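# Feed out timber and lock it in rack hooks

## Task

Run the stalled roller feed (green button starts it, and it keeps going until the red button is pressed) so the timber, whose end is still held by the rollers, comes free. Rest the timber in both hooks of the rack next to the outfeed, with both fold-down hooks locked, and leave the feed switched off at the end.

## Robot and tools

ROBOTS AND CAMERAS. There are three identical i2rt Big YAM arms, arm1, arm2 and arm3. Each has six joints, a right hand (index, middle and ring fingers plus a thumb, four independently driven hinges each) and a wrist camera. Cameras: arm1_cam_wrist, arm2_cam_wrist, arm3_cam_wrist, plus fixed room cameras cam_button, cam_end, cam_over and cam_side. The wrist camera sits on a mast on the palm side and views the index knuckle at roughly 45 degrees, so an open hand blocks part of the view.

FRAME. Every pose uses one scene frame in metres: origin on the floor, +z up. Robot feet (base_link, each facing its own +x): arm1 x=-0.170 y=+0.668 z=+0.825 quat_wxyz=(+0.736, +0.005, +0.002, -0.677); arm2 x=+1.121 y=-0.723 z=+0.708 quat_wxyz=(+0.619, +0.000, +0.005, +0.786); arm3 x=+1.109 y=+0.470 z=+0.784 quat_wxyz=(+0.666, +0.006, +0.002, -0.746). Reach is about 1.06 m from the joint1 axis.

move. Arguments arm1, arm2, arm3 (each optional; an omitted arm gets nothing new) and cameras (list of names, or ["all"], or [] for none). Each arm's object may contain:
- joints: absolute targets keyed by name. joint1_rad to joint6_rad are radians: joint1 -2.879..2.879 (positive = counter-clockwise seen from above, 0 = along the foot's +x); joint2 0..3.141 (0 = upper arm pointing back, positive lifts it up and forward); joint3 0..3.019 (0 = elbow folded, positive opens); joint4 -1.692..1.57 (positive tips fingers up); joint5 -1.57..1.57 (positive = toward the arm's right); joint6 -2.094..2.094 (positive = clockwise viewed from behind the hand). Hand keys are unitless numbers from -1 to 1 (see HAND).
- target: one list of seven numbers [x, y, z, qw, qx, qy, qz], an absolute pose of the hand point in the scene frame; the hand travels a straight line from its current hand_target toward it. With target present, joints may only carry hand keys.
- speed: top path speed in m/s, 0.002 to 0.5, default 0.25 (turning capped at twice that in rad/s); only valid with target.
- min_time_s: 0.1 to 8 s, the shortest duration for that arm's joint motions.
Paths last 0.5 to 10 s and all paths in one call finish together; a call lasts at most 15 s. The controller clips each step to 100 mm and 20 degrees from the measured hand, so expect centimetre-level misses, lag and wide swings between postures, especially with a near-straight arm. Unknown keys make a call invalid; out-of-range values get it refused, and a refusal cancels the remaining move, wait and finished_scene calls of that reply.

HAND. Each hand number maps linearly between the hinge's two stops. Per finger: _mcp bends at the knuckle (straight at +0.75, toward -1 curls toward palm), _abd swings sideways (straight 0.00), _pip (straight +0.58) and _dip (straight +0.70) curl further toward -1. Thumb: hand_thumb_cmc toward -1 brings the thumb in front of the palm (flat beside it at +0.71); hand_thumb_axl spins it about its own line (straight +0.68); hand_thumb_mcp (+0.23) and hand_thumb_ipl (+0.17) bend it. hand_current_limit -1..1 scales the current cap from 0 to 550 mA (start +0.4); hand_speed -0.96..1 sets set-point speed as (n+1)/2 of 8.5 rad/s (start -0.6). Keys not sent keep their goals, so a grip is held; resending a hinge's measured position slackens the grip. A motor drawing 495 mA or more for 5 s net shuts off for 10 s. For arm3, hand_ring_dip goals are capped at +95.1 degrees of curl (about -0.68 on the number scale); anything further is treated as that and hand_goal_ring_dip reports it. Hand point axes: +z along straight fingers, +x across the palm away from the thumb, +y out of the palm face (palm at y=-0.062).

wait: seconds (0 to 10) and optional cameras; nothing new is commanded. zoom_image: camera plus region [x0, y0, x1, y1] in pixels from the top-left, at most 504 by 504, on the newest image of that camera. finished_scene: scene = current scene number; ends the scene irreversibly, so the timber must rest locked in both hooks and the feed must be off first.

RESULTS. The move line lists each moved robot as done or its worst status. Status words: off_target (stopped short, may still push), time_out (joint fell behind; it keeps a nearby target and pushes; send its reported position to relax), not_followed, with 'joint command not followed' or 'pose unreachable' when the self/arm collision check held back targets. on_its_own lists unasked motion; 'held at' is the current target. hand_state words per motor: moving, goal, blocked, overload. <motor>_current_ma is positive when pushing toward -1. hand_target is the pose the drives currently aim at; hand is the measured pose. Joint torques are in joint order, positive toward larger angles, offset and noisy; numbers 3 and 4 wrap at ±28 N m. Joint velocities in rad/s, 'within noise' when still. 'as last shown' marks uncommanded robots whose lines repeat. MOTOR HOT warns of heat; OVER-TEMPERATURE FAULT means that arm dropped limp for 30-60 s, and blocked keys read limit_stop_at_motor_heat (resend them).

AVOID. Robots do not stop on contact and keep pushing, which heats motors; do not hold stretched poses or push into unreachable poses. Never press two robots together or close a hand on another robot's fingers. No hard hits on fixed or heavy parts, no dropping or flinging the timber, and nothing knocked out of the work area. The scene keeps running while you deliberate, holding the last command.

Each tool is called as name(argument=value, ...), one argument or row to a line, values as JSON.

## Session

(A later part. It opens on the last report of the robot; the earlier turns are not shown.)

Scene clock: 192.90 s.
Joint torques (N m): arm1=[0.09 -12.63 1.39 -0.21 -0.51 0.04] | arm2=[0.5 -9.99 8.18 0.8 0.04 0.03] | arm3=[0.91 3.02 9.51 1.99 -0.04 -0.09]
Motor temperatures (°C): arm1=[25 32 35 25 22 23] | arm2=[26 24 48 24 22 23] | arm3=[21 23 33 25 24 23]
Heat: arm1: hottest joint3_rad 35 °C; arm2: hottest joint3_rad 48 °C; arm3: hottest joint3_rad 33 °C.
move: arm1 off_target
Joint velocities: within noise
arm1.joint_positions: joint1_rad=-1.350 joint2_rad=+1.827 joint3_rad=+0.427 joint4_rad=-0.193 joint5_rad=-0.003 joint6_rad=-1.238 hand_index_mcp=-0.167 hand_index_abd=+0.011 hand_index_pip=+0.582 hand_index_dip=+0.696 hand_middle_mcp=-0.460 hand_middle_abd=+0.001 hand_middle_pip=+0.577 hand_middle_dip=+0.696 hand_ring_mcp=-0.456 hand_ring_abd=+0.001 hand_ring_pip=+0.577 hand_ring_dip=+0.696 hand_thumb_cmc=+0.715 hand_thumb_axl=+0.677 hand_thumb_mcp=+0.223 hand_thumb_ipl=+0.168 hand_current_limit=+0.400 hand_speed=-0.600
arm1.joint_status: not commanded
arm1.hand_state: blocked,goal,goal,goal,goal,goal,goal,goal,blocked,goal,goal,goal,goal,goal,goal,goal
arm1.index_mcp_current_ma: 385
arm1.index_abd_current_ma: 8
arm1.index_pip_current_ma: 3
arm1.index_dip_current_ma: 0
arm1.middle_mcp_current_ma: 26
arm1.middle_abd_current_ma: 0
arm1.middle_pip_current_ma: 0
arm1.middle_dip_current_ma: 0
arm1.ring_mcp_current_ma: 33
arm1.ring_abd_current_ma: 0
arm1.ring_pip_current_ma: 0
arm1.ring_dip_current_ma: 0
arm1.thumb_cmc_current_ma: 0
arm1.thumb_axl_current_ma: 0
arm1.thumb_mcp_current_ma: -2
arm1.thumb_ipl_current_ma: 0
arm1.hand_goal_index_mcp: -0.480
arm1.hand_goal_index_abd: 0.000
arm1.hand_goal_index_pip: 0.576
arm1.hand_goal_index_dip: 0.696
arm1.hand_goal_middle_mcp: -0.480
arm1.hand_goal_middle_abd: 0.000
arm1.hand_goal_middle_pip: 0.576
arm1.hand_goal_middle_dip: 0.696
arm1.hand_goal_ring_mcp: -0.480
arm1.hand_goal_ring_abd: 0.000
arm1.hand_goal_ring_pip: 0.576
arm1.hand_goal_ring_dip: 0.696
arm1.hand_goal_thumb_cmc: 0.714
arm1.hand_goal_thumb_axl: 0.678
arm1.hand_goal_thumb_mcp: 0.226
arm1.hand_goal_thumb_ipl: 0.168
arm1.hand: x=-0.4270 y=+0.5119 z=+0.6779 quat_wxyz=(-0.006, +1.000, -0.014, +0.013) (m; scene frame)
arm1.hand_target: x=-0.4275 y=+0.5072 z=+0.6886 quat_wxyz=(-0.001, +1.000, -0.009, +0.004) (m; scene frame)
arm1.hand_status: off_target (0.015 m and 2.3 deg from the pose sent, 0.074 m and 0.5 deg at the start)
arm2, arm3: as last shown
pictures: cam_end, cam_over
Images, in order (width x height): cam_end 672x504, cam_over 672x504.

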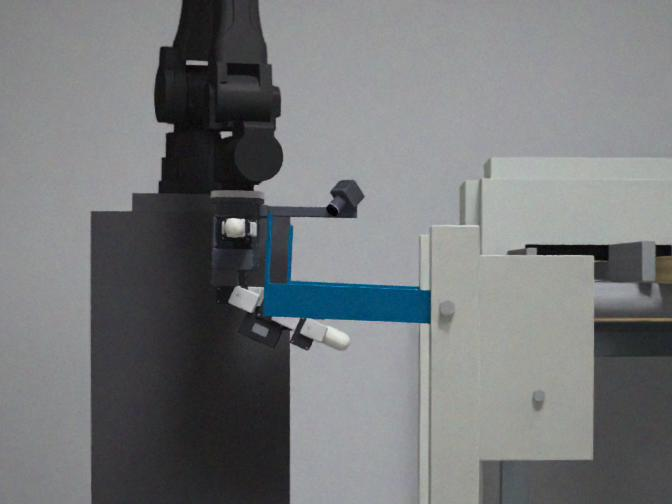

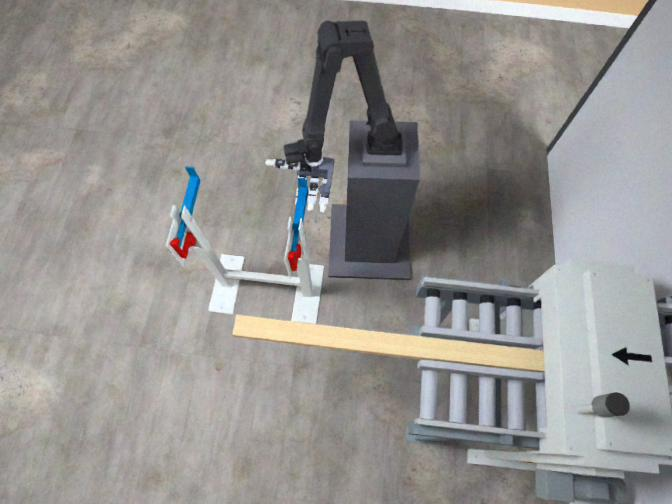

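move(
  arm1={"target": [-0.43, 0.507, 0.60, 0, 1, 0, 0], "speed": 0.15},
  cameras=["cam_end"],
)

move(
  arm1={"target": [-0.432, 0.515, 0.615, 0, 1, 0, 0], "speed": 0.15, "joints": {"hand_index_mcp": 0.753, "hand_middle_mcp": 0.753, "hand_ring_mcp": 0.753}},
)

move(
  arm1={"target": [-0.43, 0.52, 0.86, 0, 1, 0, 0], "speed": 0.25},
  cameras=["cam_end", "cam_over", "cam_side"],
)

Scene clock: 207.57 s.
Joint torques (N m): arm1=[-1.55 -8.06 0.69 1.16 -0.47 -0.04] | arm2=[0.03 -10.11 8.42 0.7 -0.02 0.09] | arm3=[1.2 2.96 9.55 1.95 -0.03 -0.07]
Motor temperatures (°C): arm1=[25 32 34 25 22 23] | arm2=[26 24 48 24 22 23] | arm3=[21 23 33 25 24 23]
Heat: arm1: hottest joint3_rad 34 °C; arm2: hottest joint3_rad 48 °C; arm3: hottest joint3_rad 33 °C.
move: arm1 done
Joint velocities: within noise
arm1.joint_positions: joint1_rad=-1.339 joint2_rad=+2.149 joint3_rad=+0.490 joint4_rad=+0.105 joint5_rad=-0.003 joint6_rad=-1.254 hand_index_mcp=-0.457 hand_index_abd=+0.002 hand_index_pip=+0.582 hand_index_dip=+0.696 hand_middle_mcp=-0.460 hand_middle_abd=+0.001 hand_middle_pip=+0.577 hand_middle_dip=+0.696 hand_ring_mcp=-0.457 hand_ring_abd=+0.001 hand_ring_pip=+0.577 hand_ring_dip=+0.696 hand_thumb_cmc=+0.715 hand_thumb_axl=+0.677 hand_thumb_mcp=+0.223 hand_thumb_ipl=+0.168 hand_current_limit=+0.400 hand_speed=-0.600
arm1.joint_status: not commanded
arm1.hand_state: blocked,goal,goal,goal,goal,goal,goal,goal,blocked,goal,goal,goal,goal,goal,goal,goal
arm1.index_mcp_current_ma: 33
arm1.index_abd_current_ma: 0
arm1.index_pip_current_ma: 3
arm1.index_dip_current_ma: 0
arm1.middle_mcp_current_ma: 25
arm1.middle_abd_current_ma: 0
arm1.middle_pip_current_ma: 0
arm1.middle_dip_current_ma: 0
arm1.ring_mcp_current_ma: 33
arm1.ring_abd_current_ma: 0
arm1.ring_pip_current_ma: 0
arm1.ring_dip_current_ma: 0
arm1.thumb_cmc_current_ma: 0
arm1.thumb_axl_current_ma: 0
arm1.thumb_mcp_current_ma: -2
arm1.thumb_ipl_current_ma: 0
arm1.hand_goal_index_mcp: -0.480
arm1.hand_goal_index_abd: 0.000
arm1.hand_goal_index_pip: 0.576
arm1.hand_goal_index_dip: 0.696
arm1.hand_goal_middle_mcp: -0.480
arm1.hand_goal_middle_abd: 0.000
arm1.hand_goal_middle_pip: 0.576
arm1.hand_goal_middle_dip: 0.696
arm1.hand_goal_ring_mcp: -0.480
arm1.hand_goal_ring_abd: 0.000
arm1.hand_goal_ring_pip: 0.576
arm1.hand_goal_ring_dip: 0.696
arm1.hand_goal_thumb_cmc: 0.714
arm1.hand_goal_thumb_axl: 0.678
arm1.hand_goal_thumb_mcp: 0.226
arm1.hand_goal_thumb_ipl: 0.168
arm1.on_its_own: hand_index_mcp moved -0.290 toward your old target -0.480
arm1.hand: x=-0.4361 y=+0.5054 z=+0.6064 quat_wxyz=(+0.000, +1.000, -0.001, -0.006) (m; scene frame)
arm1.hand_target: x=-0.4329 y=+0.5025 z=+0.6007 quat_wxyz=(+0.001, +1.000, +0.009, -0.004) (m; scene frame)
arm1.hand_status: done (0.009 m and 0.7 deg from the pose sent, 0.078 m and 2.3 deg at the start)
arm2, arm3: as last shown
pictures: cam_end
Images, in order (width x height): cam_end 672x504.

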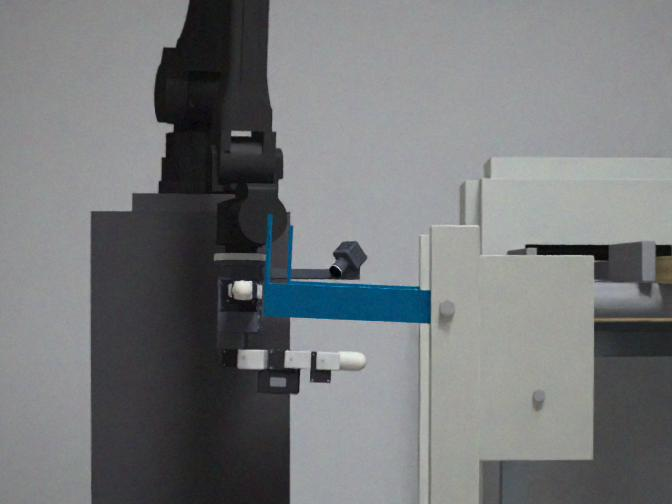

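Scene clock: 208.93 s.
Joint torques (N m): arm1=[-2.55 -11.16 -0.38 -0.12 -0.25 -0.04] | arm2=[-0.5 -10.75 8.32 0.96 0.03 0.15] | arm3=[1.03 3.02 9.54 2.02 -0.05 -0.07]
Motor temperatures (°C): arm1=[25 32 34 25 22 23] | arm2=[26 24 48 24 22 23] | arm3=[21 23 33 25 24 23]
Heat: arm1: hottest joint3_rad 34 °C; arm2: hottest joint3_rad 48 °C; arm3: hottest joint3_rad 33 °C.
move: arm1 done
Joint velocities: within noise
arm1.joint_positions: joint1_rad=-1.364 joint2_rad=+2.131 joint3_rad=+0.478 joint4_rad=+0.092 joint5_rad=-0.003 joint6_rad=-1.278 hand_index_mcp=+0.750 hand_index_abd=+0.002 hand_index_pip=+0.579 hand_index_dip=+0.696 hand_middle_mcp=+0.750 hand_middle_abd=+0.001 hand_middle_pip=+0.577 hand_middle_dip=+0.696 hand_ring_mcp=+0.750 hand_ring_abd=+0.001 hand_ring_pip=+0.577 hand_ring_dip=+0.696 hand_thumb_cmc=+0.715 hand_thumb_axl=+0.677 hand_thumb_mcp=+0.223 hand_thumb_ipl=+0.168 hand_current_limit=+0.400 hand_speed=-0.600
arm1.joint_status: all done
arm1.hand_state: goal,goal,goal,goal,goal,goal,goal,goal,goal,goal,goal,goal,goal,goal,goal,goal
arm1.index_mcp_current_ma: -3
arm1.index_abd_current_ma: 0
arm1.index_pip_current_ma: 1
arm1.index_dip_current_ma: 0
arm1.middle_mcp_current_ma: -2
arm1.middle_abd_current_ma: 0
arm1.middle_pip_current_ma: 0
arm1.middle_dip_current_ma: 0
arm1.ring_mcp_current_ma: -3
arm1.ring_abd_current_ma: 0
arm1.ring_pip_current_ma: 0
arm1.ring_dip_current_ma: 0
arm1.thumb_cmc_current_ma: 0
arm1.thumb_axl_current_ma: 0
arm1.thumb_mcp_current_ma: -2
arm1.thumb_ipl_current_ma: 0
arm1.hand_goal_index_mcp: 0.754
arm1.hand_goal_index_abd: 0.000
arm1.hand_goal_index_pip: 0.576
arm1.hand_goal_index_dip: 0.696
arm1.hand_goal_middle_mcp: 0.754
arm1.hand_goal_middle_abd: 0.000
arm1.hand_goal_middle_pip: 0.576
arm1.hand_goal_middle_dip: 0.696
arm1.hand_goal_ring_mcp: 0.754
arm1.hand_goal_ring_abd: 0.000
arm1.hand_goal_ring_pip: 0.576
arm1.hand_goal_ring_dip: 0.696
arm1.hand_goal_thumb_cmc: 0.714
arm1.hand_goal_thumb_axl: 0.678
arm1.hand_goal_thumb_mcp: 0.226
arm1.hand_goal_thumb_ipl: 0.168
arm1.hand: x=-0.4338 y=+0.5127 z=+0.6107 quat_wxyz=(-0.001, +1.000, -0.001, -0.003) (m; scene frame)
arm1.hand_target: x=-0.4323 y=+0.5155 z=+0.6149 quat_wxyz=(+0.000, +1.000, -0.001, +0.000) (m; scene frame)
arm1.hand_status: done (0.005 m and 0.4 deg from the pose sent, 0.014 m and 0.7 deg at the start)
arm2, arm3: as last shown
pictures: none

Scene clock: 210.93 s.
Joint torques (N m): arm1=[-2.84 -6.07 9.44 -0.12 0.1 -0.09] | arm2=[0.67 -10.87 8.44 0.83 0.02 0.05] | arm3=[1.03 3.02 9.5 1.99 -0.04 -0.09]
Motor temperatures (°C): arm1=[25 32 34 25 22 23] | arm2=[26 24 48 24 22 23] | arm3=[21 23 33 25 24 23]
Heat: arm1: hottest joint3_rad 34 °C; arm2: hottest joint3_rad 48 °C; arm3: hottest joint3_rad 33 °C.
move: arm1 off_target
Joint velocities: within noise
arm1.joint_positions: joint1_rad=-1.385 joint2_rad=+1.169 joint3_rad=+0.490 joint4_rad=-0.938 joint5_rad=-0.013 joint6_rad=-1.294 hand_index_mcp=+0.750 hand_index_abd=+0.002 hand_index_pip=+0.579 hand_index_dip=+0.696 hand_middle_mcp=+0.750 hand_middle_abd=+0.001 hand_middle_pip=+0.577 hand_middle_dip=+0.696 hand_ring_mcp=+0.750 hand_ring_abd=+0.001 hand_ring_pip=+0.577 hand_ring_dip=+0.696 hand_thumb_cmc=+0.715 hand_thumb_axl=+0.677 hand_thumb_mcp=+0.223 hand_thumb_ipl=+0.168 hand_current_limit=+0.400 hand_speed=-0.600
arm1.joint_status: not commanded
arm1.hand_state: goal,goal,goal,goal,goal,goal,goal,goal,goal,goal,goal,goal,goal,goal,goal,goal
arm1.index_mcp_current_ma: -3
arm1.index_abd_current_ma: 0
arm1.index_pip_current_ma: 1
arm1.index_dip_current_ma: 0
arm1.middle_mcp_current_ma: -2
arm1.middle_abd_current_ma: 0
arm1.middle_pip_current_ma: 0
arm1.middle_dip_current_ma: 0
arm1.ring_mcp_current_ma: -3
arm1.ring_abd_current_ma: 0
arm1.ring_pip_current_ma: 0
arm1.ring_dip_current_ma: 0
arm1.thumb_cmc_current_ma: 0
arm1.thumb_axl_current_ma: 0
arm1.thumb_mcp_current_ma: -2
arm1.thumb_ipl_current_ma: 0
arm1.hand_goal_index_mcp: 0.754
arm1.hand_goal_index_abd: 0.000
arm1.hand_goal_index_pip: 0.576
arm1.hand_goal_index_dip: 0.696
arm1.hand_goal_middle_mcp: 0.754
arm1.hand_goal_middle_abd: 0.000
arm1.hand_goal_middle_pip: 0.576
arm1.hand_goal_middle_dip: 0.696
arm1.hand_goal_ring_mcp: 0.754
arm1.hand_goal_ring_abd: 0.000
arm1.hand_goal_ring_pip: 0.576
arm1.hand_goal_ring_dip: 0.696
arm1.hand_goal_thumb_cmc: 0.714
arm1.hand_goal_thumb_axl: 0.678
arm1.hand_goal_thumb_mcp: 0.226
arm1.hand_goal_thumb_ipl: 0.168
arm1.hand: x=-0.4075 y=+0.5223 z=+0.8406 quat_wxyz=(-0.005, +1.000, -0.005, +0.026) (m; scene frame)
arm1.hand_target: x=-0.4257 y=+0.5212 z=+0.8576 quat_wxyz=(-0.001, +1.000, -0.004, +0.005) (m; scene frame)
arm1.hand_status: off_target (0.030 m and 3.0 deg from the pose sent, 0.249 m and 0.4 deg at the start)
arm2: as last shown
arm3.joint_positions: joint1_rad=+0.572 joint2_rad=+0.577 joint3_rad=+1.415 joint4_rad=-1.384 joint5_rad=-0.038 joint6_rad=+1.105 hand_index_mcp=+0.754 hand_index_abd=+0.000 hand_index_pip=+0.577 hand_index_dip=+0.696 hand_middle_mcp=+0.754 hand_middle_abd=+0.000 hand_middle_pip=+0.577 hand_middle_dip=+0.696 hand_ring_mcp=+0.754 hand_ring_abd=+0.000 hand_ring_pip=+0.577 hand_ring_dip=+0.696 hand_thumb_cmc=+0.714 hand_thumb_axl=+0.677 hand_thumb_mcp=+0.226 hand_thumb_ipl=+0.168 hand_current_limit=+0.400 hand_speed=-0.600
arm3.joint_status: not commanded
arm3.hand_state: goal,goal,goal,goal,goal,goal,goal,goal,goal,goal,goal,goal,goal,goal,goal,goal
arm3.index_mcp_current_ma: 0
arm3.index_abd_current_ma: 0
arm3.index_pip_current_ma: 0
arm3.index_dip_current_ma: 0
arm3.middle_mcp_current_ma: 0
arm3.middle_abd_current_ma: 0
arm3.middle_pip_current_ma: 0
arm3.middle_dip_current_ma: 0
arm3.ring_mcp_current_ma: 0
arm3.ring_abd_current_ma: 0
arm3.ring_pip_current_ma: 0
arm3.ring_dip_current_ma: 0
arm3.thumb_cmc_current_ma: 0
arm3.thumb_axl_current_ma: 0
arm3.thumb_mcp_current_ma: 0
arm3.thumb_ipl_current_ma: 0
arm3.hand_goal_index_mcp: 0.754
arm3.hand_goal_index_abd: 0.000
arm3.hand_goal_index_pip: 0.576
arm3.hand_goal_index_dip: 0.696
arm3.hand_goal_middle_mcp: 0.754
arm3.hand_goal_middle_abd: 0.000
arm3.hand_goal_middle_pip: 0.576
arm3.hand_goal_middle_dip: 0.696
arm3.hand_goal_ring_mcp: 0.754
arm3.hand_goal_ring_abd: 0.000
arm3.hand_goal_ring_pip: 0.576
arm3.hand_goal_ring_dip: 0.696
arm3.hand_goal_thumb_cmc: 0.714
arm3.hand_goal_thumb_axl: 0.678
arm3.hand_goal_thumb_mcp: 0.226
arm3.hand_goal_thumb_ipl: 0.168
arm3.hand: x=+1.1306 y=+0.2306 z=+1.3443 quat_wxyz=(+0.331, +0.830, -0.271, +0.359) (m; scene frame)
arm3.hand_target: x=+1.1291 y=+0.2335 z=+1.3554 quat_wxyz=(+0.339, +0.824, -0.269, +0.366) (m; scene frame)
arm3.hand_status: not commanded
pictures: cam_end, cam_over, cam_side
Images, in order (width x height): cam_end 672x504, cam_over 672x504, cam_side 672x504.

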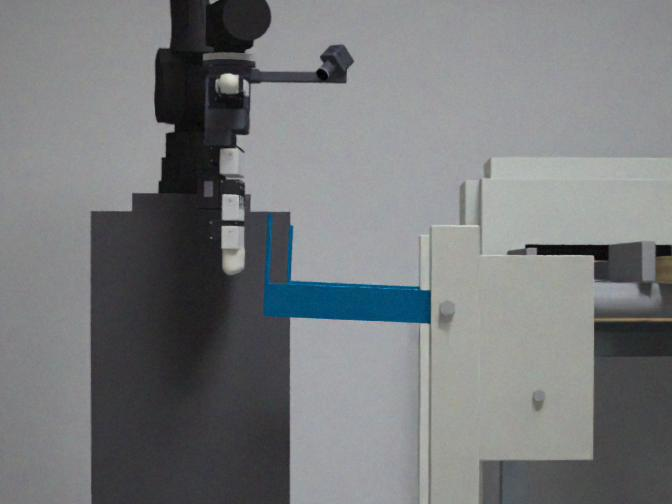

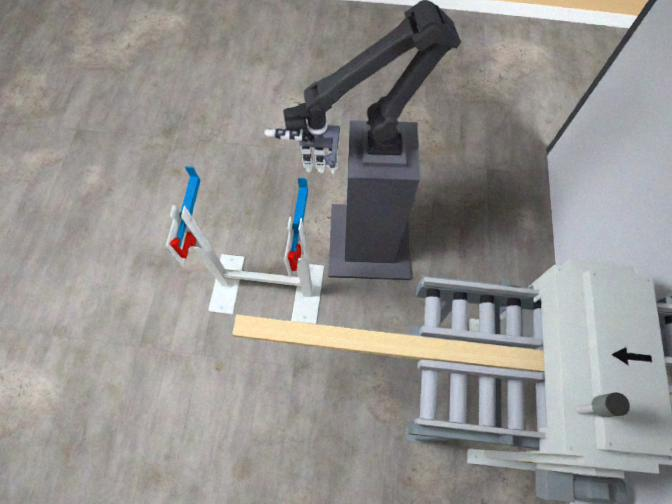

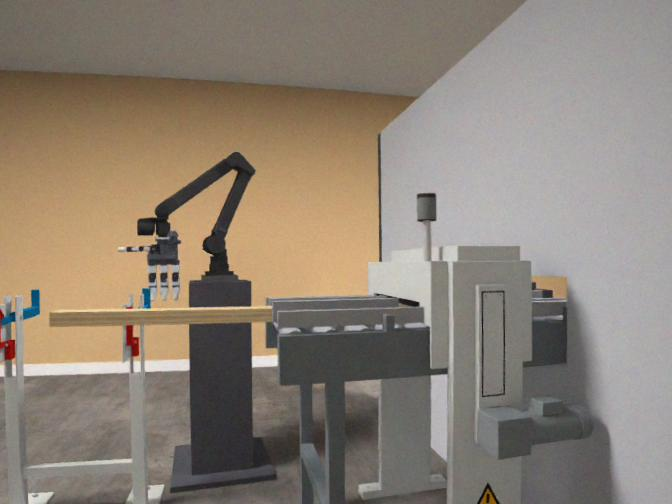

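move(
  arm1={"target": [-0.23, 0.24, 1.0, 0.7071, 0.7071, 0, 0], "speed": 0.3},
  arm2={"target": [1.012, -0.358, 0.94, 0, 0.7071, 0.7071, 0], "speed": 0.3},
  cameras=["cam_button", "cam_over", "cam_side"],
)

zoom_image(
  camera="cam_button",
  region=[190, 120, 370, 400],
)

Scene clock: 226.33 s.
Joint torques (N m): arm1=[-0.15 -6.71 3.74 3.37 0.13 0.11] | arm2=[-0.97 -10.34 8.2 0.79 -0.03 -0.1] | arm3=[0.97 2.96 9.5 2.02 -0.04 -0.08]
Motor temperatures (°C): arm1=[25 31 33 25 22 23] | arm2=[26 24 47 24 22 23] | arm3=[21 23 33 25 24 23]
Heat: arm1: hottest joint3_rad 33 °C; arm2: hottest joint3_rad 47 °C; arm3: hottest joint3_rad 33 °C.
move: arm1 off_target; arm2 done
Joint velocities: within noise
arm1.joint_positions: joint1_rad=-0.261 joint2_rad=+1.799 joint3_rad=+0.230 joint4_rad=+1.520 joint5_rad=-0.177 joint6_rad=-0.030 hand_index_mcp=+0.764 hand_index_abd=+0.002 hand_index_pip=+0.582 hand_index_dip=+0.699 hand_middle_mcp=+0.761 hand_middle_abd=+0.002 hand_middle_pip=+0.578 hand_middle_dip=+0.696 hand_ring_mcp=+0.762 hand_ring_abd=+0.002 hand_ring_pip=+0.578 hand_ring_dip=+0.696 hand_thumb_cmc=+0.721 hand_thumb_axl=+0.677 hand_thumb_mcp=+0.223 hand_thumb_ipl=+0.168 hand_current_limit=+0.400 hand_speed=-0.600
arm1.joint_status: not commanded
arm1.hand_state: goal,goal,goal,goal,goal,goal,goal,goal,goal,goal,goal,goal,goal,goal,goal,goal
arm1.index_mcp_current_ma: 9
arm1.index_abd_current_ma: 1
arm1.index_pip_current_ma: 4
arm1.index_dip_current_ma: 2
arm1.middle_mcp_current_ma: 5
arm1.middle_abd_current_ma: 0
arm1.middle_pip_current_ma: 1
arm1.middle_dip_current_ma: 0
arm1.ring_mcp_current_ma: 7
arm1.ring_abd_current_ma: 0
arm1.ring_pip_current_ma: 1
arm1.ring_dip_current_ma: 0
arm1.thumb_cmc_current_ma: 5
arm1.thumb_axl_current_ma: 0
arm1.thumb_mcp_current_ma: -2
arm1.thumb_ipl_current_ma: 0
arm1.hand_goal_index_mcp: 0.754
arm1.hand_goal_index_abd: 0.000
arm1.hand_goal_index_pip: 0.576
arm1.hand_goal_index_dip: 0.696
arm1.hand_goal_middle_mcp: 0.754
arm1.hand_goal_middle_abd: 0.000
arm1.hand_goal_middle_pip: 0.576
arm1.hand_goal_middle_dip: 0.696
arm1.hand_goal_ring_mcp: 0.754
arm1.hand_goal_ring_abd: 0.000
arm1.hand_goal_ring_pip: 0.576
arm1.hand_goal_ring_dip: 0.696
arm1.hand_goal_thumb_cmc: 0.714
arm1.hand_goal_thumb_axl: 0.678
arm1.hand_goal_thumb_mcp: 0.226
arm1.hand_goal_thumb_ipl: 0.168
arm1.hand: x=-0.2365 y=+0.2444 z=+0.9963 quat_wxyz=(+0.686, +0.727, +0.006, -0.006) (m; scene frame)
arm1.hand_target: x=-0.2340 y=+0.2393 z=+0.9991 quat_wxyz=(+0.695, +0.719, +0.005, +0.000) (m; scene frame)
arm1.hand_status: off_target (0.009 m and 3.5 deg from the pose sent, 0.370 m and 90.6 deg at the start; a joint's target at an end of its range on 22 of 112 steps)
arm2.joint_positions: joint1_rad=+0.246 joint2_rad=+1.449 joint3_rad=+1.384 joint4_rad=-1.493 joint5_rad=+0.015 joint6_rad=+2.047 hand_index_mcp=+0.756 hand_index_abd=+0.000 hand_index_pip=+0.577 hand_index_dip=+0.696 hand_middle_mcp=-0.465 hand_middle_abd=+0.000 hand_middle_pip=-0.698 hand_middle_dip=+0.696 hand_ring_mcp=-0.468 hand_ring_abd=+0.000 hand_ring_pip=-0.698 hand_ring_dip=+0.696 hand_thumb_cmc=+0.715 hand_thumb_axl=+0.677 hand_thumb_mcp=+0.224 hand_thumb_ipl=+0.168 hand_current_limit=+0.400 hand_speed=-0.600
arm2.joint_status: not commanded
arm2.hand_state: goal,goal,goal,goal,goal,goal,goal,goal,goal,goal,goal,goal,goal,goal,goal,goal
arm2.index_mcp_current_ma: 3
arm2.index_abd_current_ma: 0
arm2.index_pip_current_ma: 1
arm2.index_dip_current_ma: 0
arm2.middle_mcp_current_ma: 45
arm2.middle_abd_current_ma: 0
arm2.middle_pip_current_ma: 4
arm2.middle_dip_current_ma: 0
arm2.ring_mcp_current_ma: 34
arm2.ring_abd_current_ma: 0
arm2.ring_pip_current_ma: 5
arm2.ring_dip_current_ma: 0
arm2.thumb_cmc_current_ma: 2
arm2.thumb_axl_current_ma: -1
arm2.thumb_mcp_current_ma: -6
arm2.thumb_ipl_current_ma: -1
arm2.hand_goal_index_mcp: 0.754
arm2.hand_goal_index_abd: 0.000
arm2.hand_goal_index_pip: 0.576
arm2.hand_goal_index_dip: 0.696
arm2.hand_goal_middle_mcp: -0.480
arm2.hand_goal_middle_abd: 0.000
arm2.hand_goal_middle_pip: -0.700
arm2.hand_goal_middle_dip: 0.696
arm2.hand_goal_ring_mcp: -0.480
arm2.hand_goal_ring_abd: 0.000
arm2.hand_goal_ring_pip: -0.700
arm2.hand_goal_ring_dip: 0.696
arm2.hand_goal_thumb_cmc: 0.714
arm2.hand_goal_thumb_axl: 0.678
arm2.hand_goal_thumb_mcp: 0.226
arm2.hand_goal_thumb_ipl: 0.168
arm2.hand: x=+1.0124 y=-0.3635 z=+0.9487 quat_wxyz=(-0.003, +0.705, +0.709, +0.004) (m; scene frame)
arm2.hand_target: x=+1.0123 y=-0.3586 z=+0.9399 quat_wxyz=(+0.001, +0.707, +0.707, +0.000) (m; scene frame)
arm2.hand_status: done (0.010 m and 0.7 deg from the pose sent, 0.026 m and 0.7 deg at the start)
arm3: as last shown
pictures: cam_button, cam_over, cam_side
Images, in order (width x height): cam_button 672x504, cam_over 672x504, cam_side 672x504.

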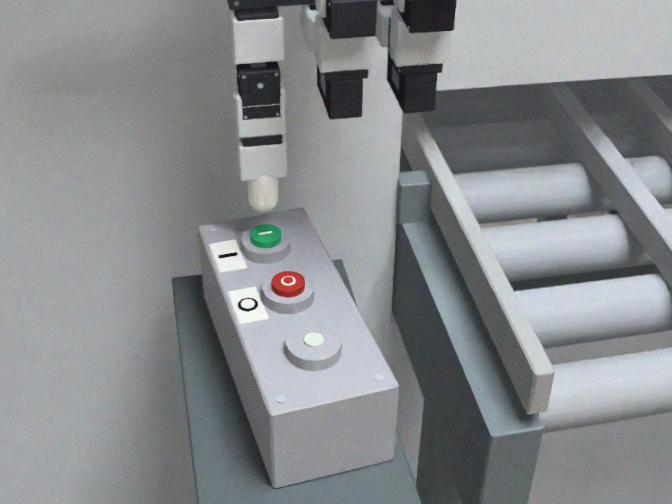

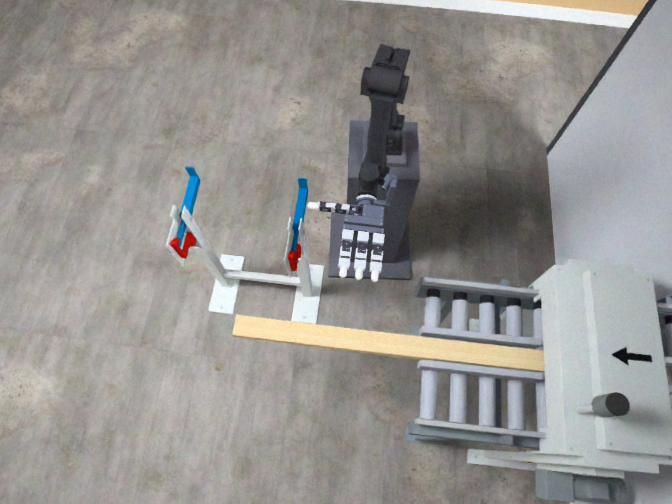

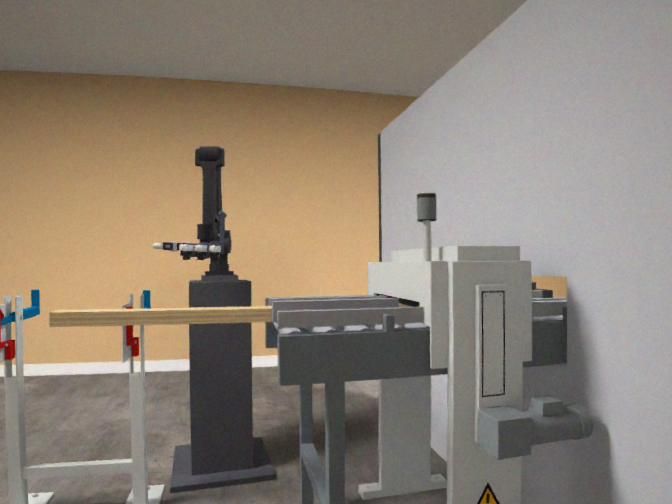

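Scaled by 1.800 from the camera's 672x504 image, which has a finer 960x720 frame.

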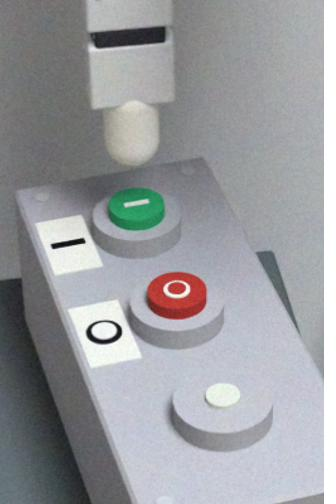

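move(
  arm1={"target": [-0.20, 0.215, 0.84, 0.7071, 0.7071, 0, 0], "speed": 0.2},
)

move(
  arm1={"target": [-0.205, 0.19, 0.675, 0.7071, 0.7071, 0, 0], "speed": 0.2},
  cameras=["cam_over", "cam_side", "arm1_cam_wrist"],
)

Scene clock: 241.23 s.
Joint torques (N m): arm1=[-1.08 -9 0.54 3.1 0.11 0.08] | arm2=[-0.73 -10.23 8.14 0.8 -0.03 -0.07] | arm3=[0.85 3.08 9.52 2.03 -0.02 -0.09]
Motor temperatures (°C): arm1=[25 30 33 25 22 23] | arm2=[26 24 47 24 22 23] | arm3=[21 23 33 25 24 23]
Heat: arm1: hottest joint3_rad 33 °C; arm2: hottest joint3_rad 47 °C; arm3: hottest joint3_rad 33 °C.
move: arm1 off_target
Joint velocities: within noise
arm1.joint_positions: joint1_rad=-0.121 joint2_rad=+2.217 joint3_rad=+0.351 joint4_rad=+1.525 joint5_rad=-0.028 joint6_rad=-0.014 hand_index_mcp=+0.764 hand_index_abd=+0.002 hand_index_pip=+0.582 hand_index_dip=+0.699 hand_middle_mcp=+0.761 hand_middle_abd=+0.002 hand_middle_pip=+0.578 hand_middle_dip=+0.696 hand_ring_mcp=+0.762 hand_ring_abd=+0.002 hand_ring_pip=+0.578 hand_ring_dip=+0.696 hand_thumb_cmc=+0.721 hand_thumb_axl=+0.677 hand_thumb_mcp=+0.224 hand_thumb_ipl=+0.168 hand_current_limit=+0.400 hand_speed=-0.600
arm1.joint_status: not commanded
arm1.hand_state: goal,goal,goal,goal,goal,goal,goal,goal,goal,goal,goal,goal,goal,goal,goal,goal
arm1.index_mcp_current_ma: 9
arm1.index_abd_current_ma: 1
arm1.index_pip_current_ma: 4
arm1.index_dip_current_ma: 2
arm1.middle_mcp_current_ma: 5
arm1.middle_abd_current_ma: 0
arm1.middle_pip_current_ma: 1
arm1.middle_dip_current_ma: 0
arm1.ring_mcp_current_ma: 7
arm1.ring_abd_current_ma: 0
arm1.ring_pip_current_ma: 1
arm1.ring_dip_current_ma: 0
arm1.thumb_cmc_current_ma: 5
arm1.thumb_axl_current_ma: 0
arm1.thumb_mcp_current_ma: -1
arm1.thumb_ipl_current_ma: 0
arm1.hand_goal_index_mcp: 0.754
arm1.hand_goal_index_abd: 0.000
arm1.hand_goal_index_pip: 0.576
arm1.hand_goal_index_dip: 0.696
arm1.hand_goal_middle_mcp: 0.754
arm1.hand_goal_middle_abd: 0.000
arm1.hand_goal_middle_pip: 0.576
arm1.hand_goal_middle_dip: 0.696
arm1.hand_goal_ring_mcp: 0.754
arm1.hand_goal_ring_abd: 0.000
arm1.hand_goal_ring_pip: 0.576
arm1.hand_goal_ring_dip: 0.696
arm1.hand_goal_thumb_cmc: 0.714
arm1.hand_goal_thumb_axl: 0.678
arm1.hand_goal_thumb_mcp: 0.226
arm1.hand_goal_thumb_ipl: 0.168
arm1.hand: x=-0.2050 y=+0.2132 z=+0.8449 quat_wxyz=(+0.573, +0.819, -0.003, -0.002) (m; scene frame)
arm1.hand_target: x=-0.2015 y=+0.2128 z=+0.8420 quat_wxyz=(+0.576, +0.817, -0.006, +0.003) (m; scene frame)
arm1.hand_status: off_target (0.007 m and 20.0 deg from the pose sent, 0.163 m and 3.5 deg at the start; pose on its path clipped on 29 of 59 steps; a joint's target at an end of its range on 59 of 59 steps)
arm2, arm3: as last shown
pictures: none

Scene clock: 242.90 s.
Joint torques (N m): arm1=[-1.2 -11.11 -0.44 3.11 -0.04 0.05] | arm2=[-1.49 -9.82 8.18 0.94 0.03 -0.06] | arm3=[0.79 3.02 9.51 1.99 -0.03 -0.09]
Motor temperatures (°C): arm1=[25 30 33 25 22 23] | arm2=[26 24 47 24 22 23] | arm3=[21 23 33 25 24 23]
Heat: arm1: hottest joint3_rad 33 °C; arm2: hottest joint3_rad 47 °C; arm3: hottest joint3_rad 33 °C.
move: arm1 off_target
Joint velocities: within noise
arm1.joint_positions: joint1_rad=-0.125 joint2_rad=+2.662 joint3_rad=+0.641 joint4_rad=+1.525 joint5_rad=-0.028 joint6_rad=-0.013 hand_index_mcp=+0.764 hand_index_abd=+0.002 hand_index_pip=+0.582 hand_index_dip=+0.699 hand_middle_mcp=+0.761 hand_middle_abd=+0.002 hand_middle_pip=+0.578 hand_middle_dip=+0.696 hand_ring_mcp=+0.762 hand_ring_abd=+0.002 hand_ring_pip=+0.578 hand_ring_dip=+0.696 hand_thumb_cmc=+0.721 hand_thumb_axl=+0.677 hand_thumb_mcp=+0.224 hand_thumb_ipl=+0.168 hand_current_limit=+0.400 hand_speed=-0.600
arm1.joint_status: not commanded
arm1.hand_state: goal,goal,goal,goal,goal,goal,goal,goal,goal,goal,goal,goal,goal,goal,goal,goal
arm1.index_mcp_current_ma: 9
arm1.index_abd_current_ma: 1
arm1.index_pip_current_ma: 4
arm1.index_dip_current_ma: 2
arm1.middle_mcp_current_ma: 5
arm1.middle_abd_current_ma: 0
arm1.middle_pip_current_ma: 1
arm1.middle_dip_current_ma: 0
arm1.ring_mcp_current_ma: 7
arm1.ring_abd_current_ma: 0
arm1.ring_pip_current_ma: 1
arm1.ring_dip_current_ma: 0
arm1.thumb_cmc_current_ma: 5
arm1.thumb_axl_current_ma: 0
arm1.thumb_mcp_current_ma: -1
arm1.thumb_ipl_current_ma: 0
arm1.hand_goal_index_mcp: 0.754
arm1.hand_goal_index_abd: 0.000
arm1.hand_goal_index_pip: 0.576
arm1.hand_goal_index_dip: 0.696
arm1.hand_goal_middle_mcp: 0.754
arm1.hand_goal_middle_abd: 0.000
arm1.hand_goal_middle_pip: 0.576
arm1.hand_goal_middle_dip: 0.696
arm1.hand_goal_ring_mcp: 0.754
arm1.hand_goal_ring_abd: 0.000
arm1.hand_goal_ring_pip: 0.576
arm1.hand_goal_ring_dip: 0.696
arm1.hand_goal_thumb_cmc: 0.714
arm1.hand_goal_thumb_axl: 0.678
arm1.hand_goal_thumb_mcp: 0.226
arm1.hand_goal_thumb_ipl: 0.168
arm1.hand: x=-0.2071 y=+0.1884 z=+0.6788 quat_wxyz=(+0.508, +0.861, -0.006, +0.000) (m; scene frame)
arm1.hand_target: x=-0.2066 y=+0.1908 z=+0.6748 quat_wxyz=(+0.512, +0.859, -0.008, +0.002) (m; scene frame)
arm1.hand_status: off_target (0.005 m and 28.9 deg from the pose sent, 0.171 m and 20.0 deg at the start; pose on its path clipped on 31 of 50 steps; a joint's target at an end of its range on 50 of 50 steps)
arm2, arm3: as last shown
pictures: arm1_cam_wrist, cam_over, cam_side
Images, in order (width x height): arm1_cam_wrist 672x504, cam_over 672x504, cam_side 672x504.

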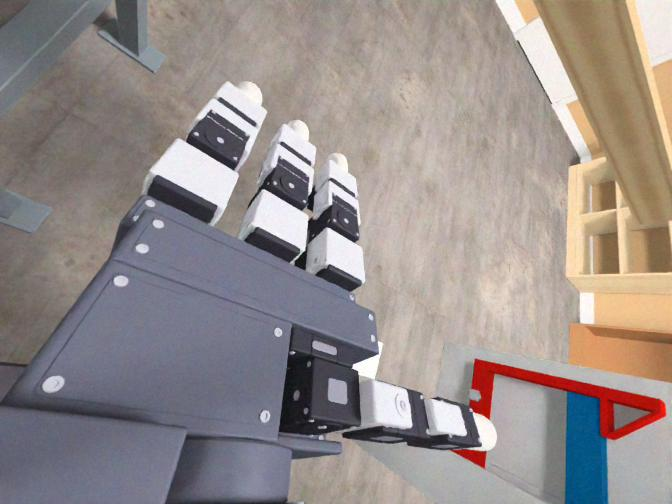

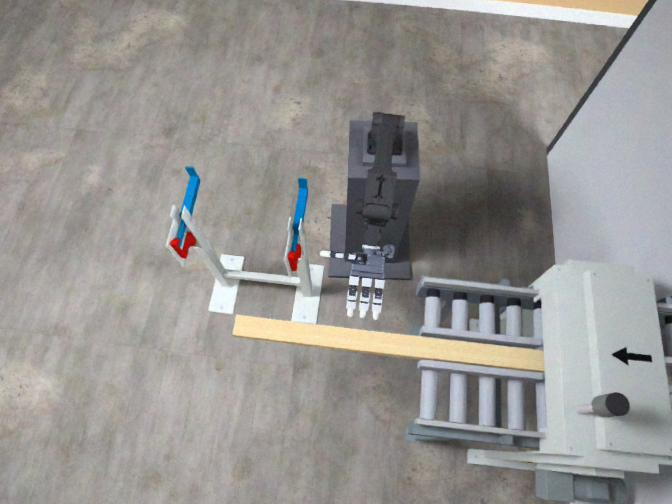

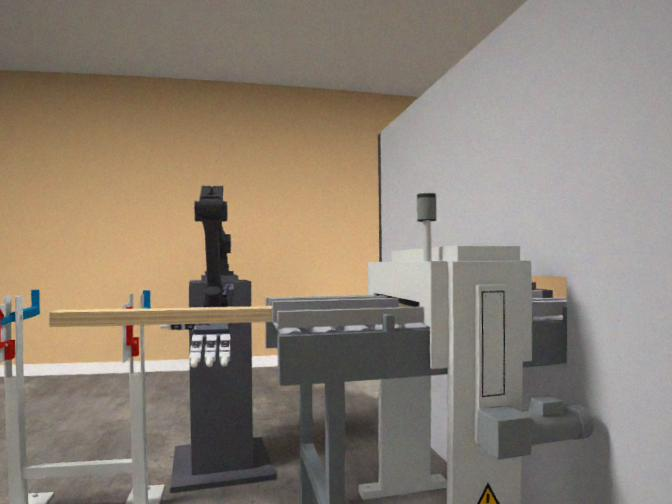

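move(
  arm1={"target": [-0.205, 0.08, 0.665, 0.7071, 0.7071, 0, 0], "speed": 0.2},
)

move(
  arm1={"target": [-0.24, -0.045, 0.69, 0.7071, 0.7071, 0, 0], "speed": 0.15},
  cameras=["cam_over", "cam_side", "arm1_cam_wrist"],
)

zoom_image(
  camera="cam_side",
  region=[40, 220, 340, 400],
)

Scene clock: 249.83 s.
Joint torques (N m): arm1=[-0.26 -13.68 1.68 3.15 0.07 0.06] | arm2=[-1.79 -10.4 8.12 0.77 0 -0.08] | arm3=[0.79 3.08 9.46 1.98 -0.03 -0.08]
Motor temperatures (°C): arm1=[25 30 32 25 22 23] | arm2=[26 25 47 24 22 23] | arm3=[21 23 33 25 24 23]
Heat: arm1: hottest joint3_rad 32 °C; arm2: hottest joint3_rad 47 °C; arm3: hottest joint3_rad 33 °C.
move: arm1 off_target
Joint velocities: within noise
arm1.joint_positions: joint1_rad=-0.125 joint2_rad=+2.778 joint3_rad=+1.030 joint4_rad=+1.525 joint5_rad=-0.028 joint6_rad=-0.013 hand_index_mcp=+0.764 hand_index_abd=+0.002 hand_index_pip=+0.582 hand_index_dip=+0.699 hand_middle_mcp=+0.761 hand_middle_abd=+0.002 hand_middle_pip=+0.578 hand_middle_dip=+0.696 hand_ring_mcp=+0.762 hand_ring_abd=+0.002 hand_ring_pip=+0.578 hand_ring_dip=+0.696 hand_thumb_cmc=+0.721 hand_thumb_axl=+0.677 hand_thumb_mcp=+0.224 hand_thumb_ipl=+0.168 hand_current_limit=+0.400 hand_speed=-0.600
arm1.joint_status: not commanded
arm1.hand_state: goal,goal,goal,goal,goal,goal,goal,goal,goal,goal,goal,goal,goal,goal,goal,goal
arm1.index_mcp_current_ma: 9
arm1.index_abd_current_ma: 1
arm1.index_pip_current_ma: 4
arm1.index_dip_current_ma: 2
arm1.middle_mcp_current_ma: 5
arm1.middle_abd_current_ma: 0
arm1.middle_pip_current_ma: 1
arm1.middle_dip_current_ma: 0
arm1.ring_mcp_current_ma: 7
arm1.ring_abd_current_ma: 0
arm1.ring_pip_current_ma: 1
arm1.ring_dip_current_ma: 0
arm1.thumb_cmc_current_ma: 5
arm1.thumb_axl_current_ma: 0
arm1.thumb_mcp_current_ma: -1
arm1.thumb_ipl_current_ma: 0
arm1.hand_goal_index_mcp: 0.754
arm1.hand_goal_index_abd: 0.000
arm1.hand_goal_index_pip: 0.576
arm1.hand_goal_index_dip: 0.696
arm1.hand_goal_middle_mcp: 0.754
arm1.hand_goal_middle_abd: 0.000
arm1.hand_goal_middle_pip: 0.576
arm1.hand_goal_middle_dip: 0.696
arm1.hand_goal_ring_mcp: 0.754
arm1.hand_goal_ring_abd: 0.000
arm1.hand_goal_ring_pip: 0.576
arm1.hand_goal_ring_dip: 0.696
arm1.hand_goal_thumb_cmc: 0.714
arm1.hand_goal_thumb_axl: 0.678
arm1.hand_goal_thumb_mcp: 0.226
arm1.hand_goal_thumb_ipl: 0.168
arm1.hand: x=-0.2117 y=+0.0767 z=+0.6736 quat_wxyz=(+0.621, +0.784, -0.004, -0.005) (m; scene frame)
arm1.hand_target: x=-0.2056 y=+0.0827 z=+0.6630 quat_wxyz=(+0.621, +0.784, -0.002, +0.000) (m; scene frame)
arm1.hand_status: off_target (0.011 m and 13.3 deg from the pose sent, 0.109 m and 28.9 deg at the start; a joint's target at an end of its range on 57 of 57 steps)
arm2, arm3: as last shown
pictures: none

Scene clock: 251.70 s.
Joint torques (N m): arm1=[-2.02 -17.14 5.34 1.74 -0.3 0.07] | arm2=[-1.61 -9.76 8.27 0.91 0 -0.08] | arm3=[0.91 3.14 9.51 2 -0.05 -0.09]
Motor temperatures (°C): arm1=[25 30 32 25 22 23] | arm2=[26 25 47 24 22 23] | arm3=[21 23 33 25 24 23]
Heat: arm1: hottest joint3_rad 32 °C; arm2: hottest joint3_rad 47 °C; arm3: hottest joint3_rad 33 °C.
move: arm1 off_target
Joint velocities: within noise
arm1.joint_positions: joint1_rad=-0.163 joint2_rad=+2.850 joint3_rad=+1.454 joint4_rad=+1.433 joint5_rad=-0.074 joint6_rad=-0.013 hand_index_mcp=+0.764 hand_index_abd=+0.002 hand_index_pip=+0.582 hand_index_dip=+0.699 hand_middle_mcp=+0.761 hand_middle_abd=+0.002 hand_middle_pip=+0.578 hand_middle_dip=+0.696 hand_ring_mcp=+0.762 hand_ring_abd=+0.002 hand_ring_pip=+0.578 hand_ring_dip=+0.696 hand_thumb_cmc=+0.721 hand_thumb_axl=+0.677 hand_thumb_mcp=+0.224 hand_thumb_ipl=+0.168 hand_current_limit=+0.400 hand_speed=-0.600
arm1.joint_status: not commanded
arm1.hand_state: goal,goal,goal,goal,goal,goal,goal,goal,goal,goal,goal,goal,goal,goal,goal,goal
arm1.index_mcp_current_ma: 9
arm1.index_abd_current_ma: 1
arm1.index_pip_current_ma: 4
arm1.index_dip_current_ma: 2
arm1.middle_mcp_current_ma: 5
arm1.middle_abd_current_ma: 0
arm1.middle_pip_current_ma: 1
arm1.middle_dip_current_ma: 0
arm1.ring_mcp_current_ma: 7
arm1.ring_abd_current_ma: 0
arm1.ring_pip_current_ma: 1
arm1.ring_dip_current_ma: 0
arm1.thumb_cmc_current_ma: 5
arm1.thumb_axl_current_ma: 0
arm1.thumb_mcp_current_ma: -1
arm1.thumb_ipl_current_ma: 0
arm1.hand_goal_index_mcp: 0.754
arm1.hand_goal_index_abd: 0.000
arm1.hand_goal_index_pip: 0.576
arm1.hand_goal_index_dip: 0.696
arm1.hand_goal_middle_mcp: 0.754
arm1.hand_goal_middle_abd: 0.000
arm1.hand_goal_middle_pip: 0.576
arm1.hand_goal_middle_dip: 0.696
arm1.hand_goal_ring_mcp: 0.754
arm1.hand_goal_ring_abd: 0.000
arm1.hand_goal_ring_pip: 0.576
arm1.hand_goal_ring_dip: 0.696
arm1.hand_goal_thumb_cmc: 0.714
arm1.hand_goal_thumb_axl: 0.678
arm1.hand_goal_thumb_mcp: 0.226
arm1.hand_goal_thumb_ipl: 0.168
arm1.hand: x=-0.2363 y=-0.0441 z=+0.7107 quat_wxyz=(+0.717, +0.697, +0.002, -0.006) (m; scene frame)
arm1.hand_target: x=-0.2423 y=-0.0440 z=+0.6891 quat_wxyz=(+0.707, +0.707, -0.003, -0.003) (m; scene frame)
arm1.hand_status: off_target (0.021 m and 1.7 deg from the pose sent, 0.126 m and 13.3 deg at the start)
arm2, arm3: as last shown
pictures: arm1_cam_wrist, cam_over, cam_side
Images, in order (width x height): arm1_cam_wrist 672x504, cam_over 672x504, cam_side 672x504.

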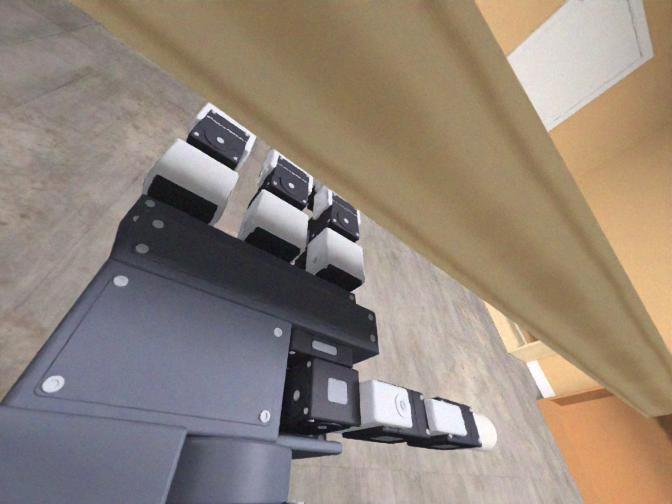

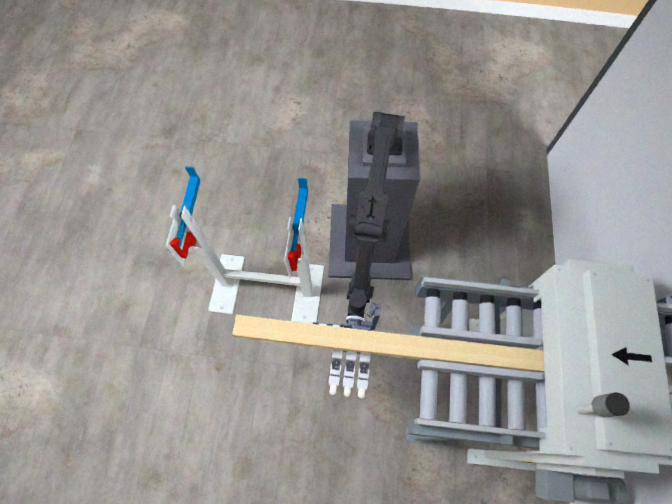

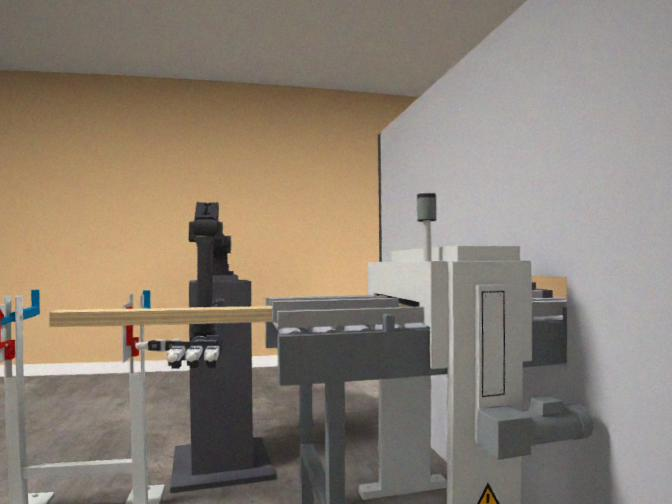

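Scaled by 1.680 from the camera's 672x504 image, which has a finer 960x720 frame.

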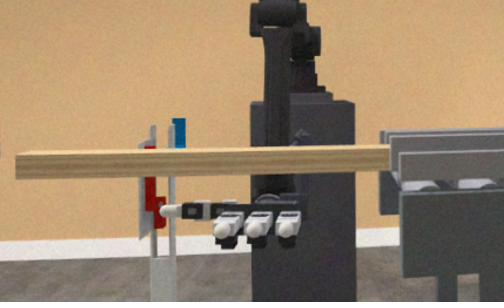

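move(
  arm1={"target": [-0.235, -0.064, 0.735, 0.7071, 0.7071, 0, 0], "speed": 0.08},
)

move(
  arm1={"joints": {"hand_index_mcp": -0.27, "hand_index_dip": 0.0, "hand_middle_mcp": -0.27, "hand_middle_dip": 0.0, "hand_ring_mcp": -0.27, "hand_ring_dip": 0.0, "hand_thumb_cmc": -0.5, "hand_thumb_mcp": 0.16}},
  cameras=["cam_side", "arm1_cam_wrist"],
)

zoom_image(
  camera="cam_side",
  region=[40, 220, 340, 400],
)

Scene clock: 266.07 s.
Joint torques (N m): arm1=[-0.79 -22.12 3.36 1.58 -0.07 0.06] | arm2=[-1.32 -10.17 8.36 0.96 -0.03 -0.12] | arm3=[0.97 2.96 9.51 2.03 -0.04 -0.08]
Motor temperatures (°C): arm1=[25 32 32 25 22 23] | arm2=[26 25 47 24 22 23] | arm3=[21 23 33 25 24 23]
Heat: arm1: hottest joint2_rad 32 °C; arm2: hottest joint3_rad 47 °C; arm3: hottest joint3_rad 33 °C.
move: arm1 done
Joint velocities: within noise
arm1.joint_positions: joint1_rad=-0.163 joint2_rad=+2.790 joint3_rad=+1.446 joint4_rad=+1.369 joint5_rad=-0.074 joint6_rad=-0.013 hand_index_mcp=+0.764 hand_index_abd=+0.002 hand_index_pip=+0.582 hand_index_dip=+0.699 hand_middle_mcp=+0.761 hand_middle_abd=+0.002 hand_middle_pip=+0.578 hand_middle_dip=+0.696 hand_ring_mcp=+0.763 hand_ring_abd=+0.002 hand_ring_pip=+0.578 hand_ring_dip=+0.696 hand_thumb_cmc=+0.721 hand_thumb_axl=+0.677 hand_thumb_mcp=+0.224 hand_thumb_ipl=+0.168 hand_current_limit=+0.400 hand_speed=-0.600
arm1.joint_status: not commanded
arm1.hand_state: goal,goal,goal,goal,goal,goal,goal,goal,goal,goal,goal,goal,goal,goal,goal,goal
arm1.index_mcp_current_ma: 9
arm1.index_abd_current_ma: 1
arm1.index_pip_current_ma: 4
arm1.index_dip_current_ma: 2
arm1.middle_mcp_current_ma: 6
arm1.middle_abd_current_ma: 0
arm1.middle_pip_current_ma: 1
arm1.middle_dip_current_ma: 0
arm1.ring_mcp_current_ma: 8
arm1.ring_abd_current_ma: 0
arm1.ring_pip_current_ma: 1
arm1.ring_dip_current_ma: 0
arm1.thumb_cmc_current_ma: 5
arm1.thumb_axl_current_ma: 0
arm1.thumb_mcp_current_ma: -1
arm1.thumb_ipl_current_ma: 0
arm1.hand_goal_index_mcp: 0.754
arm1.hand_goal_index_abd: 0.000
arm1.hand_goal_index_pip: 0.576
arm1.hand_goal_index_dip: 0.696
arm1.hand_goal_middle_mcp: 0.754
arm1.hand_goal_middle_abd: 0.000
arm1.hand_goal_middle_pip: 0.576
arm1.hand_goal_middle_dip: 0.696
arm1.hand_goal_ring_mcp: 0.754
arm1.hand_goal_ring_abd: 0.000
arm1.hand_goal_ring_pip: 0.576
arm1.hand_goal_ring_dip: 0.696
arm1.hand_goal_thumb_cmc: 0.714
arm1.hand_goal_thumb_axl: 0.678
arm1.hand_goal_thumb_mcp: 0.226
arm1.hand_goal_thumb_ipl: 0.168
arm1.hand: x=-0.2377 y=-0.0616 z=+0.7343 quat_wxyz=(+0.712, +0.702, +0.002, -0.006) (m; scene frame)
arm1.hand_target: x=-0.2351 y=-0.0636 z=+0.7338 quat_wxyz=(+0.706, +0.708, +0.000, +0.000) (m; scene frame)
arm1.hand_status: done (0.004 m and 1.1 deg from the pose sent, 0.031 m and 1.7 deg at the start)
arm2, arm3: as last shown
pictures: none

Scene clock: 267.27 s.
Joint torques (N m): arm1=[-0.38 -21.36 3.15 1.83 -0.07 -0.21] | arm2=[-1.67 -10.4 8.36 0.85 -0.01 -0.12] | arm3=[0.97 2.96 9.5 2 -0.03 -0.08]
Motor temperatures (°C): arm1=[25 32 32 25 22 23] | arm2=[26 25 47 24 22 23] | arm3=[21 23 33 25 24 23]
Heat: arm1: hottest joint2_rad 32 °C; arm2: hottest joint3_rad 47 °C; arm3: hottest joint3_rad 33 °C.
move: arm1 off_target
Joint velocities: within noise
arm1.joint_positions: joint1_rad=-0.163 joint2_rad=+2.790 joint3_rad=+1.446 joint4_rad=+1.362 joint5_rad=-0.074 joint6_rad=+0.015 hand_index_mcp=-0.261 hand_index_abd=+0.002 hand_index_pip=+0.580 hand_index_dip=+0.003 hand_middle_mcp=-0.262 hand_middle_abd=+0.002 hand_middle_pip=+0.578 hand_middle_dip=+0.002 hand_ring_mcp=-0.260 hand_ring_abd=+0.002 hand_ring_pip=+0.578 hand_ring_dip=+0.003 hand_thumb_cmc=+0.457 hand_thumb_axl=+0.679 hand_thumb_mcp=+0.161 hand_thumb_ipl=+0.168 hand_current_limit=+0.400 hand_speed=-0.600
arm1.joint_status: hand_thumb_cmc off_target (ended at +0.457, target -0.500); the others done
arm1.hand_state: goal,goal,goal,goal,goal,goal,goal,goal,goal,goal,goal,goal,blocked,goal,goal,goal
arm1.index_mcp_current_ma: 8
arm1.index_abd_current_ma: 1
arm1.index_pip_current_ma: 2
arm1.index_dip_current_ma: 1
arm1.middle_mcp_current_ma: 7
arm1.middle_abd_current_ma: 0
arm1.middle_pip_current_ma: 1
arm1.middle_dip_current_ma: 1
arm1.ring_mcp_current_ma: 9
arm1.ring_abd_current_ma: 0
arm1.ring_pip_current_ma: 1
arm1.ring_dip_current_ma: 1
arm1.thumb_cmc_current_ma: 385
arm1.thumb_axl_current_ma: 1
arm1.thumb_mcp_current_ma: 1
arm1.thumb_ipl_current_ma: 0
arm1.hand_goal_index_mcp: -0.270
arm1.hand_goal_index_abd: 0.000
arm1.hand_goal_index_pip: 0.576
arm1.hand_goal_index_dip: 0.000
arm1.hand_goal_middle_mcp: -0.270
arm1.hand_goal_middle_abd: 0.000
arm1.hand_goal_middle_pip: 0.576
arm1.hand_goal_middle_dip: 0.000
arm1.hand_goal_ring_mcp: -0.270
arm1.hand_goal_ring_abd: 0.000
arm1.hand_goal_ring_pip: 0.576
arm1.hand_goal_ring_dip: 0.000
arm1.hand_goal_thumb_cmc: -0.500
arm1.hand_goal_thumb_axl: 0.678
arm1.hand_goal_thumb_mcp: 0.160
arm1.hand_goal_thumb_ipl: 0.168
arm1.hand: x=-0.2401 y=-0.0621 z=+0.7321 quat_wxyz=(+0.710, +0.704, -0.008, +0.004) (m; scene frame)
arm1.hand_target: x=-0.2351 y=-0.0636 z=+0.7338 quat_wxyz=(+0.706, +0.708, +0.000, +0.000) (m; scene frame)
arm1.hand_status: not commanded
arm2, arm3: as last shown
pictures: arm1_cam_wrist, cam_side
Images, in order (width x height): arm1_cam_wrist 672x504, cam_side 672x504.

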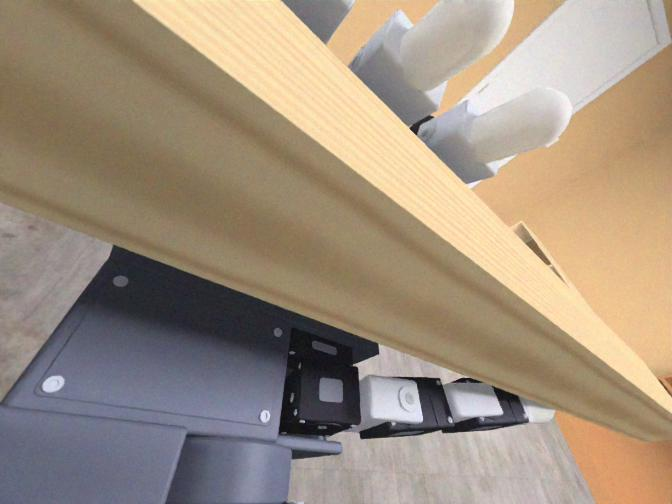

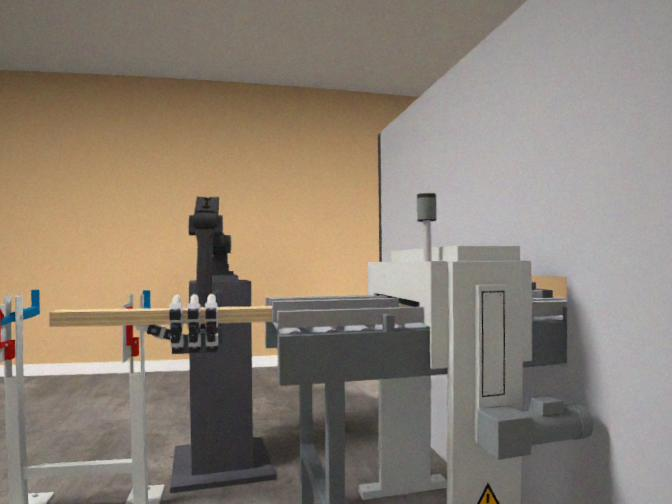

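Scaled by 1.680 from the camera's 672x504 image, which has a finer 960x720 frame.

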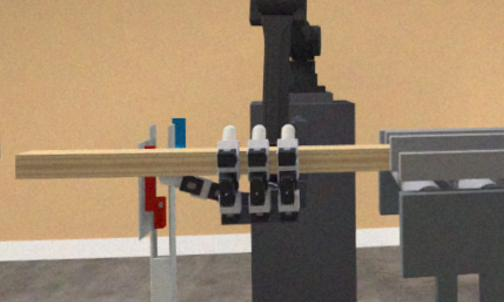

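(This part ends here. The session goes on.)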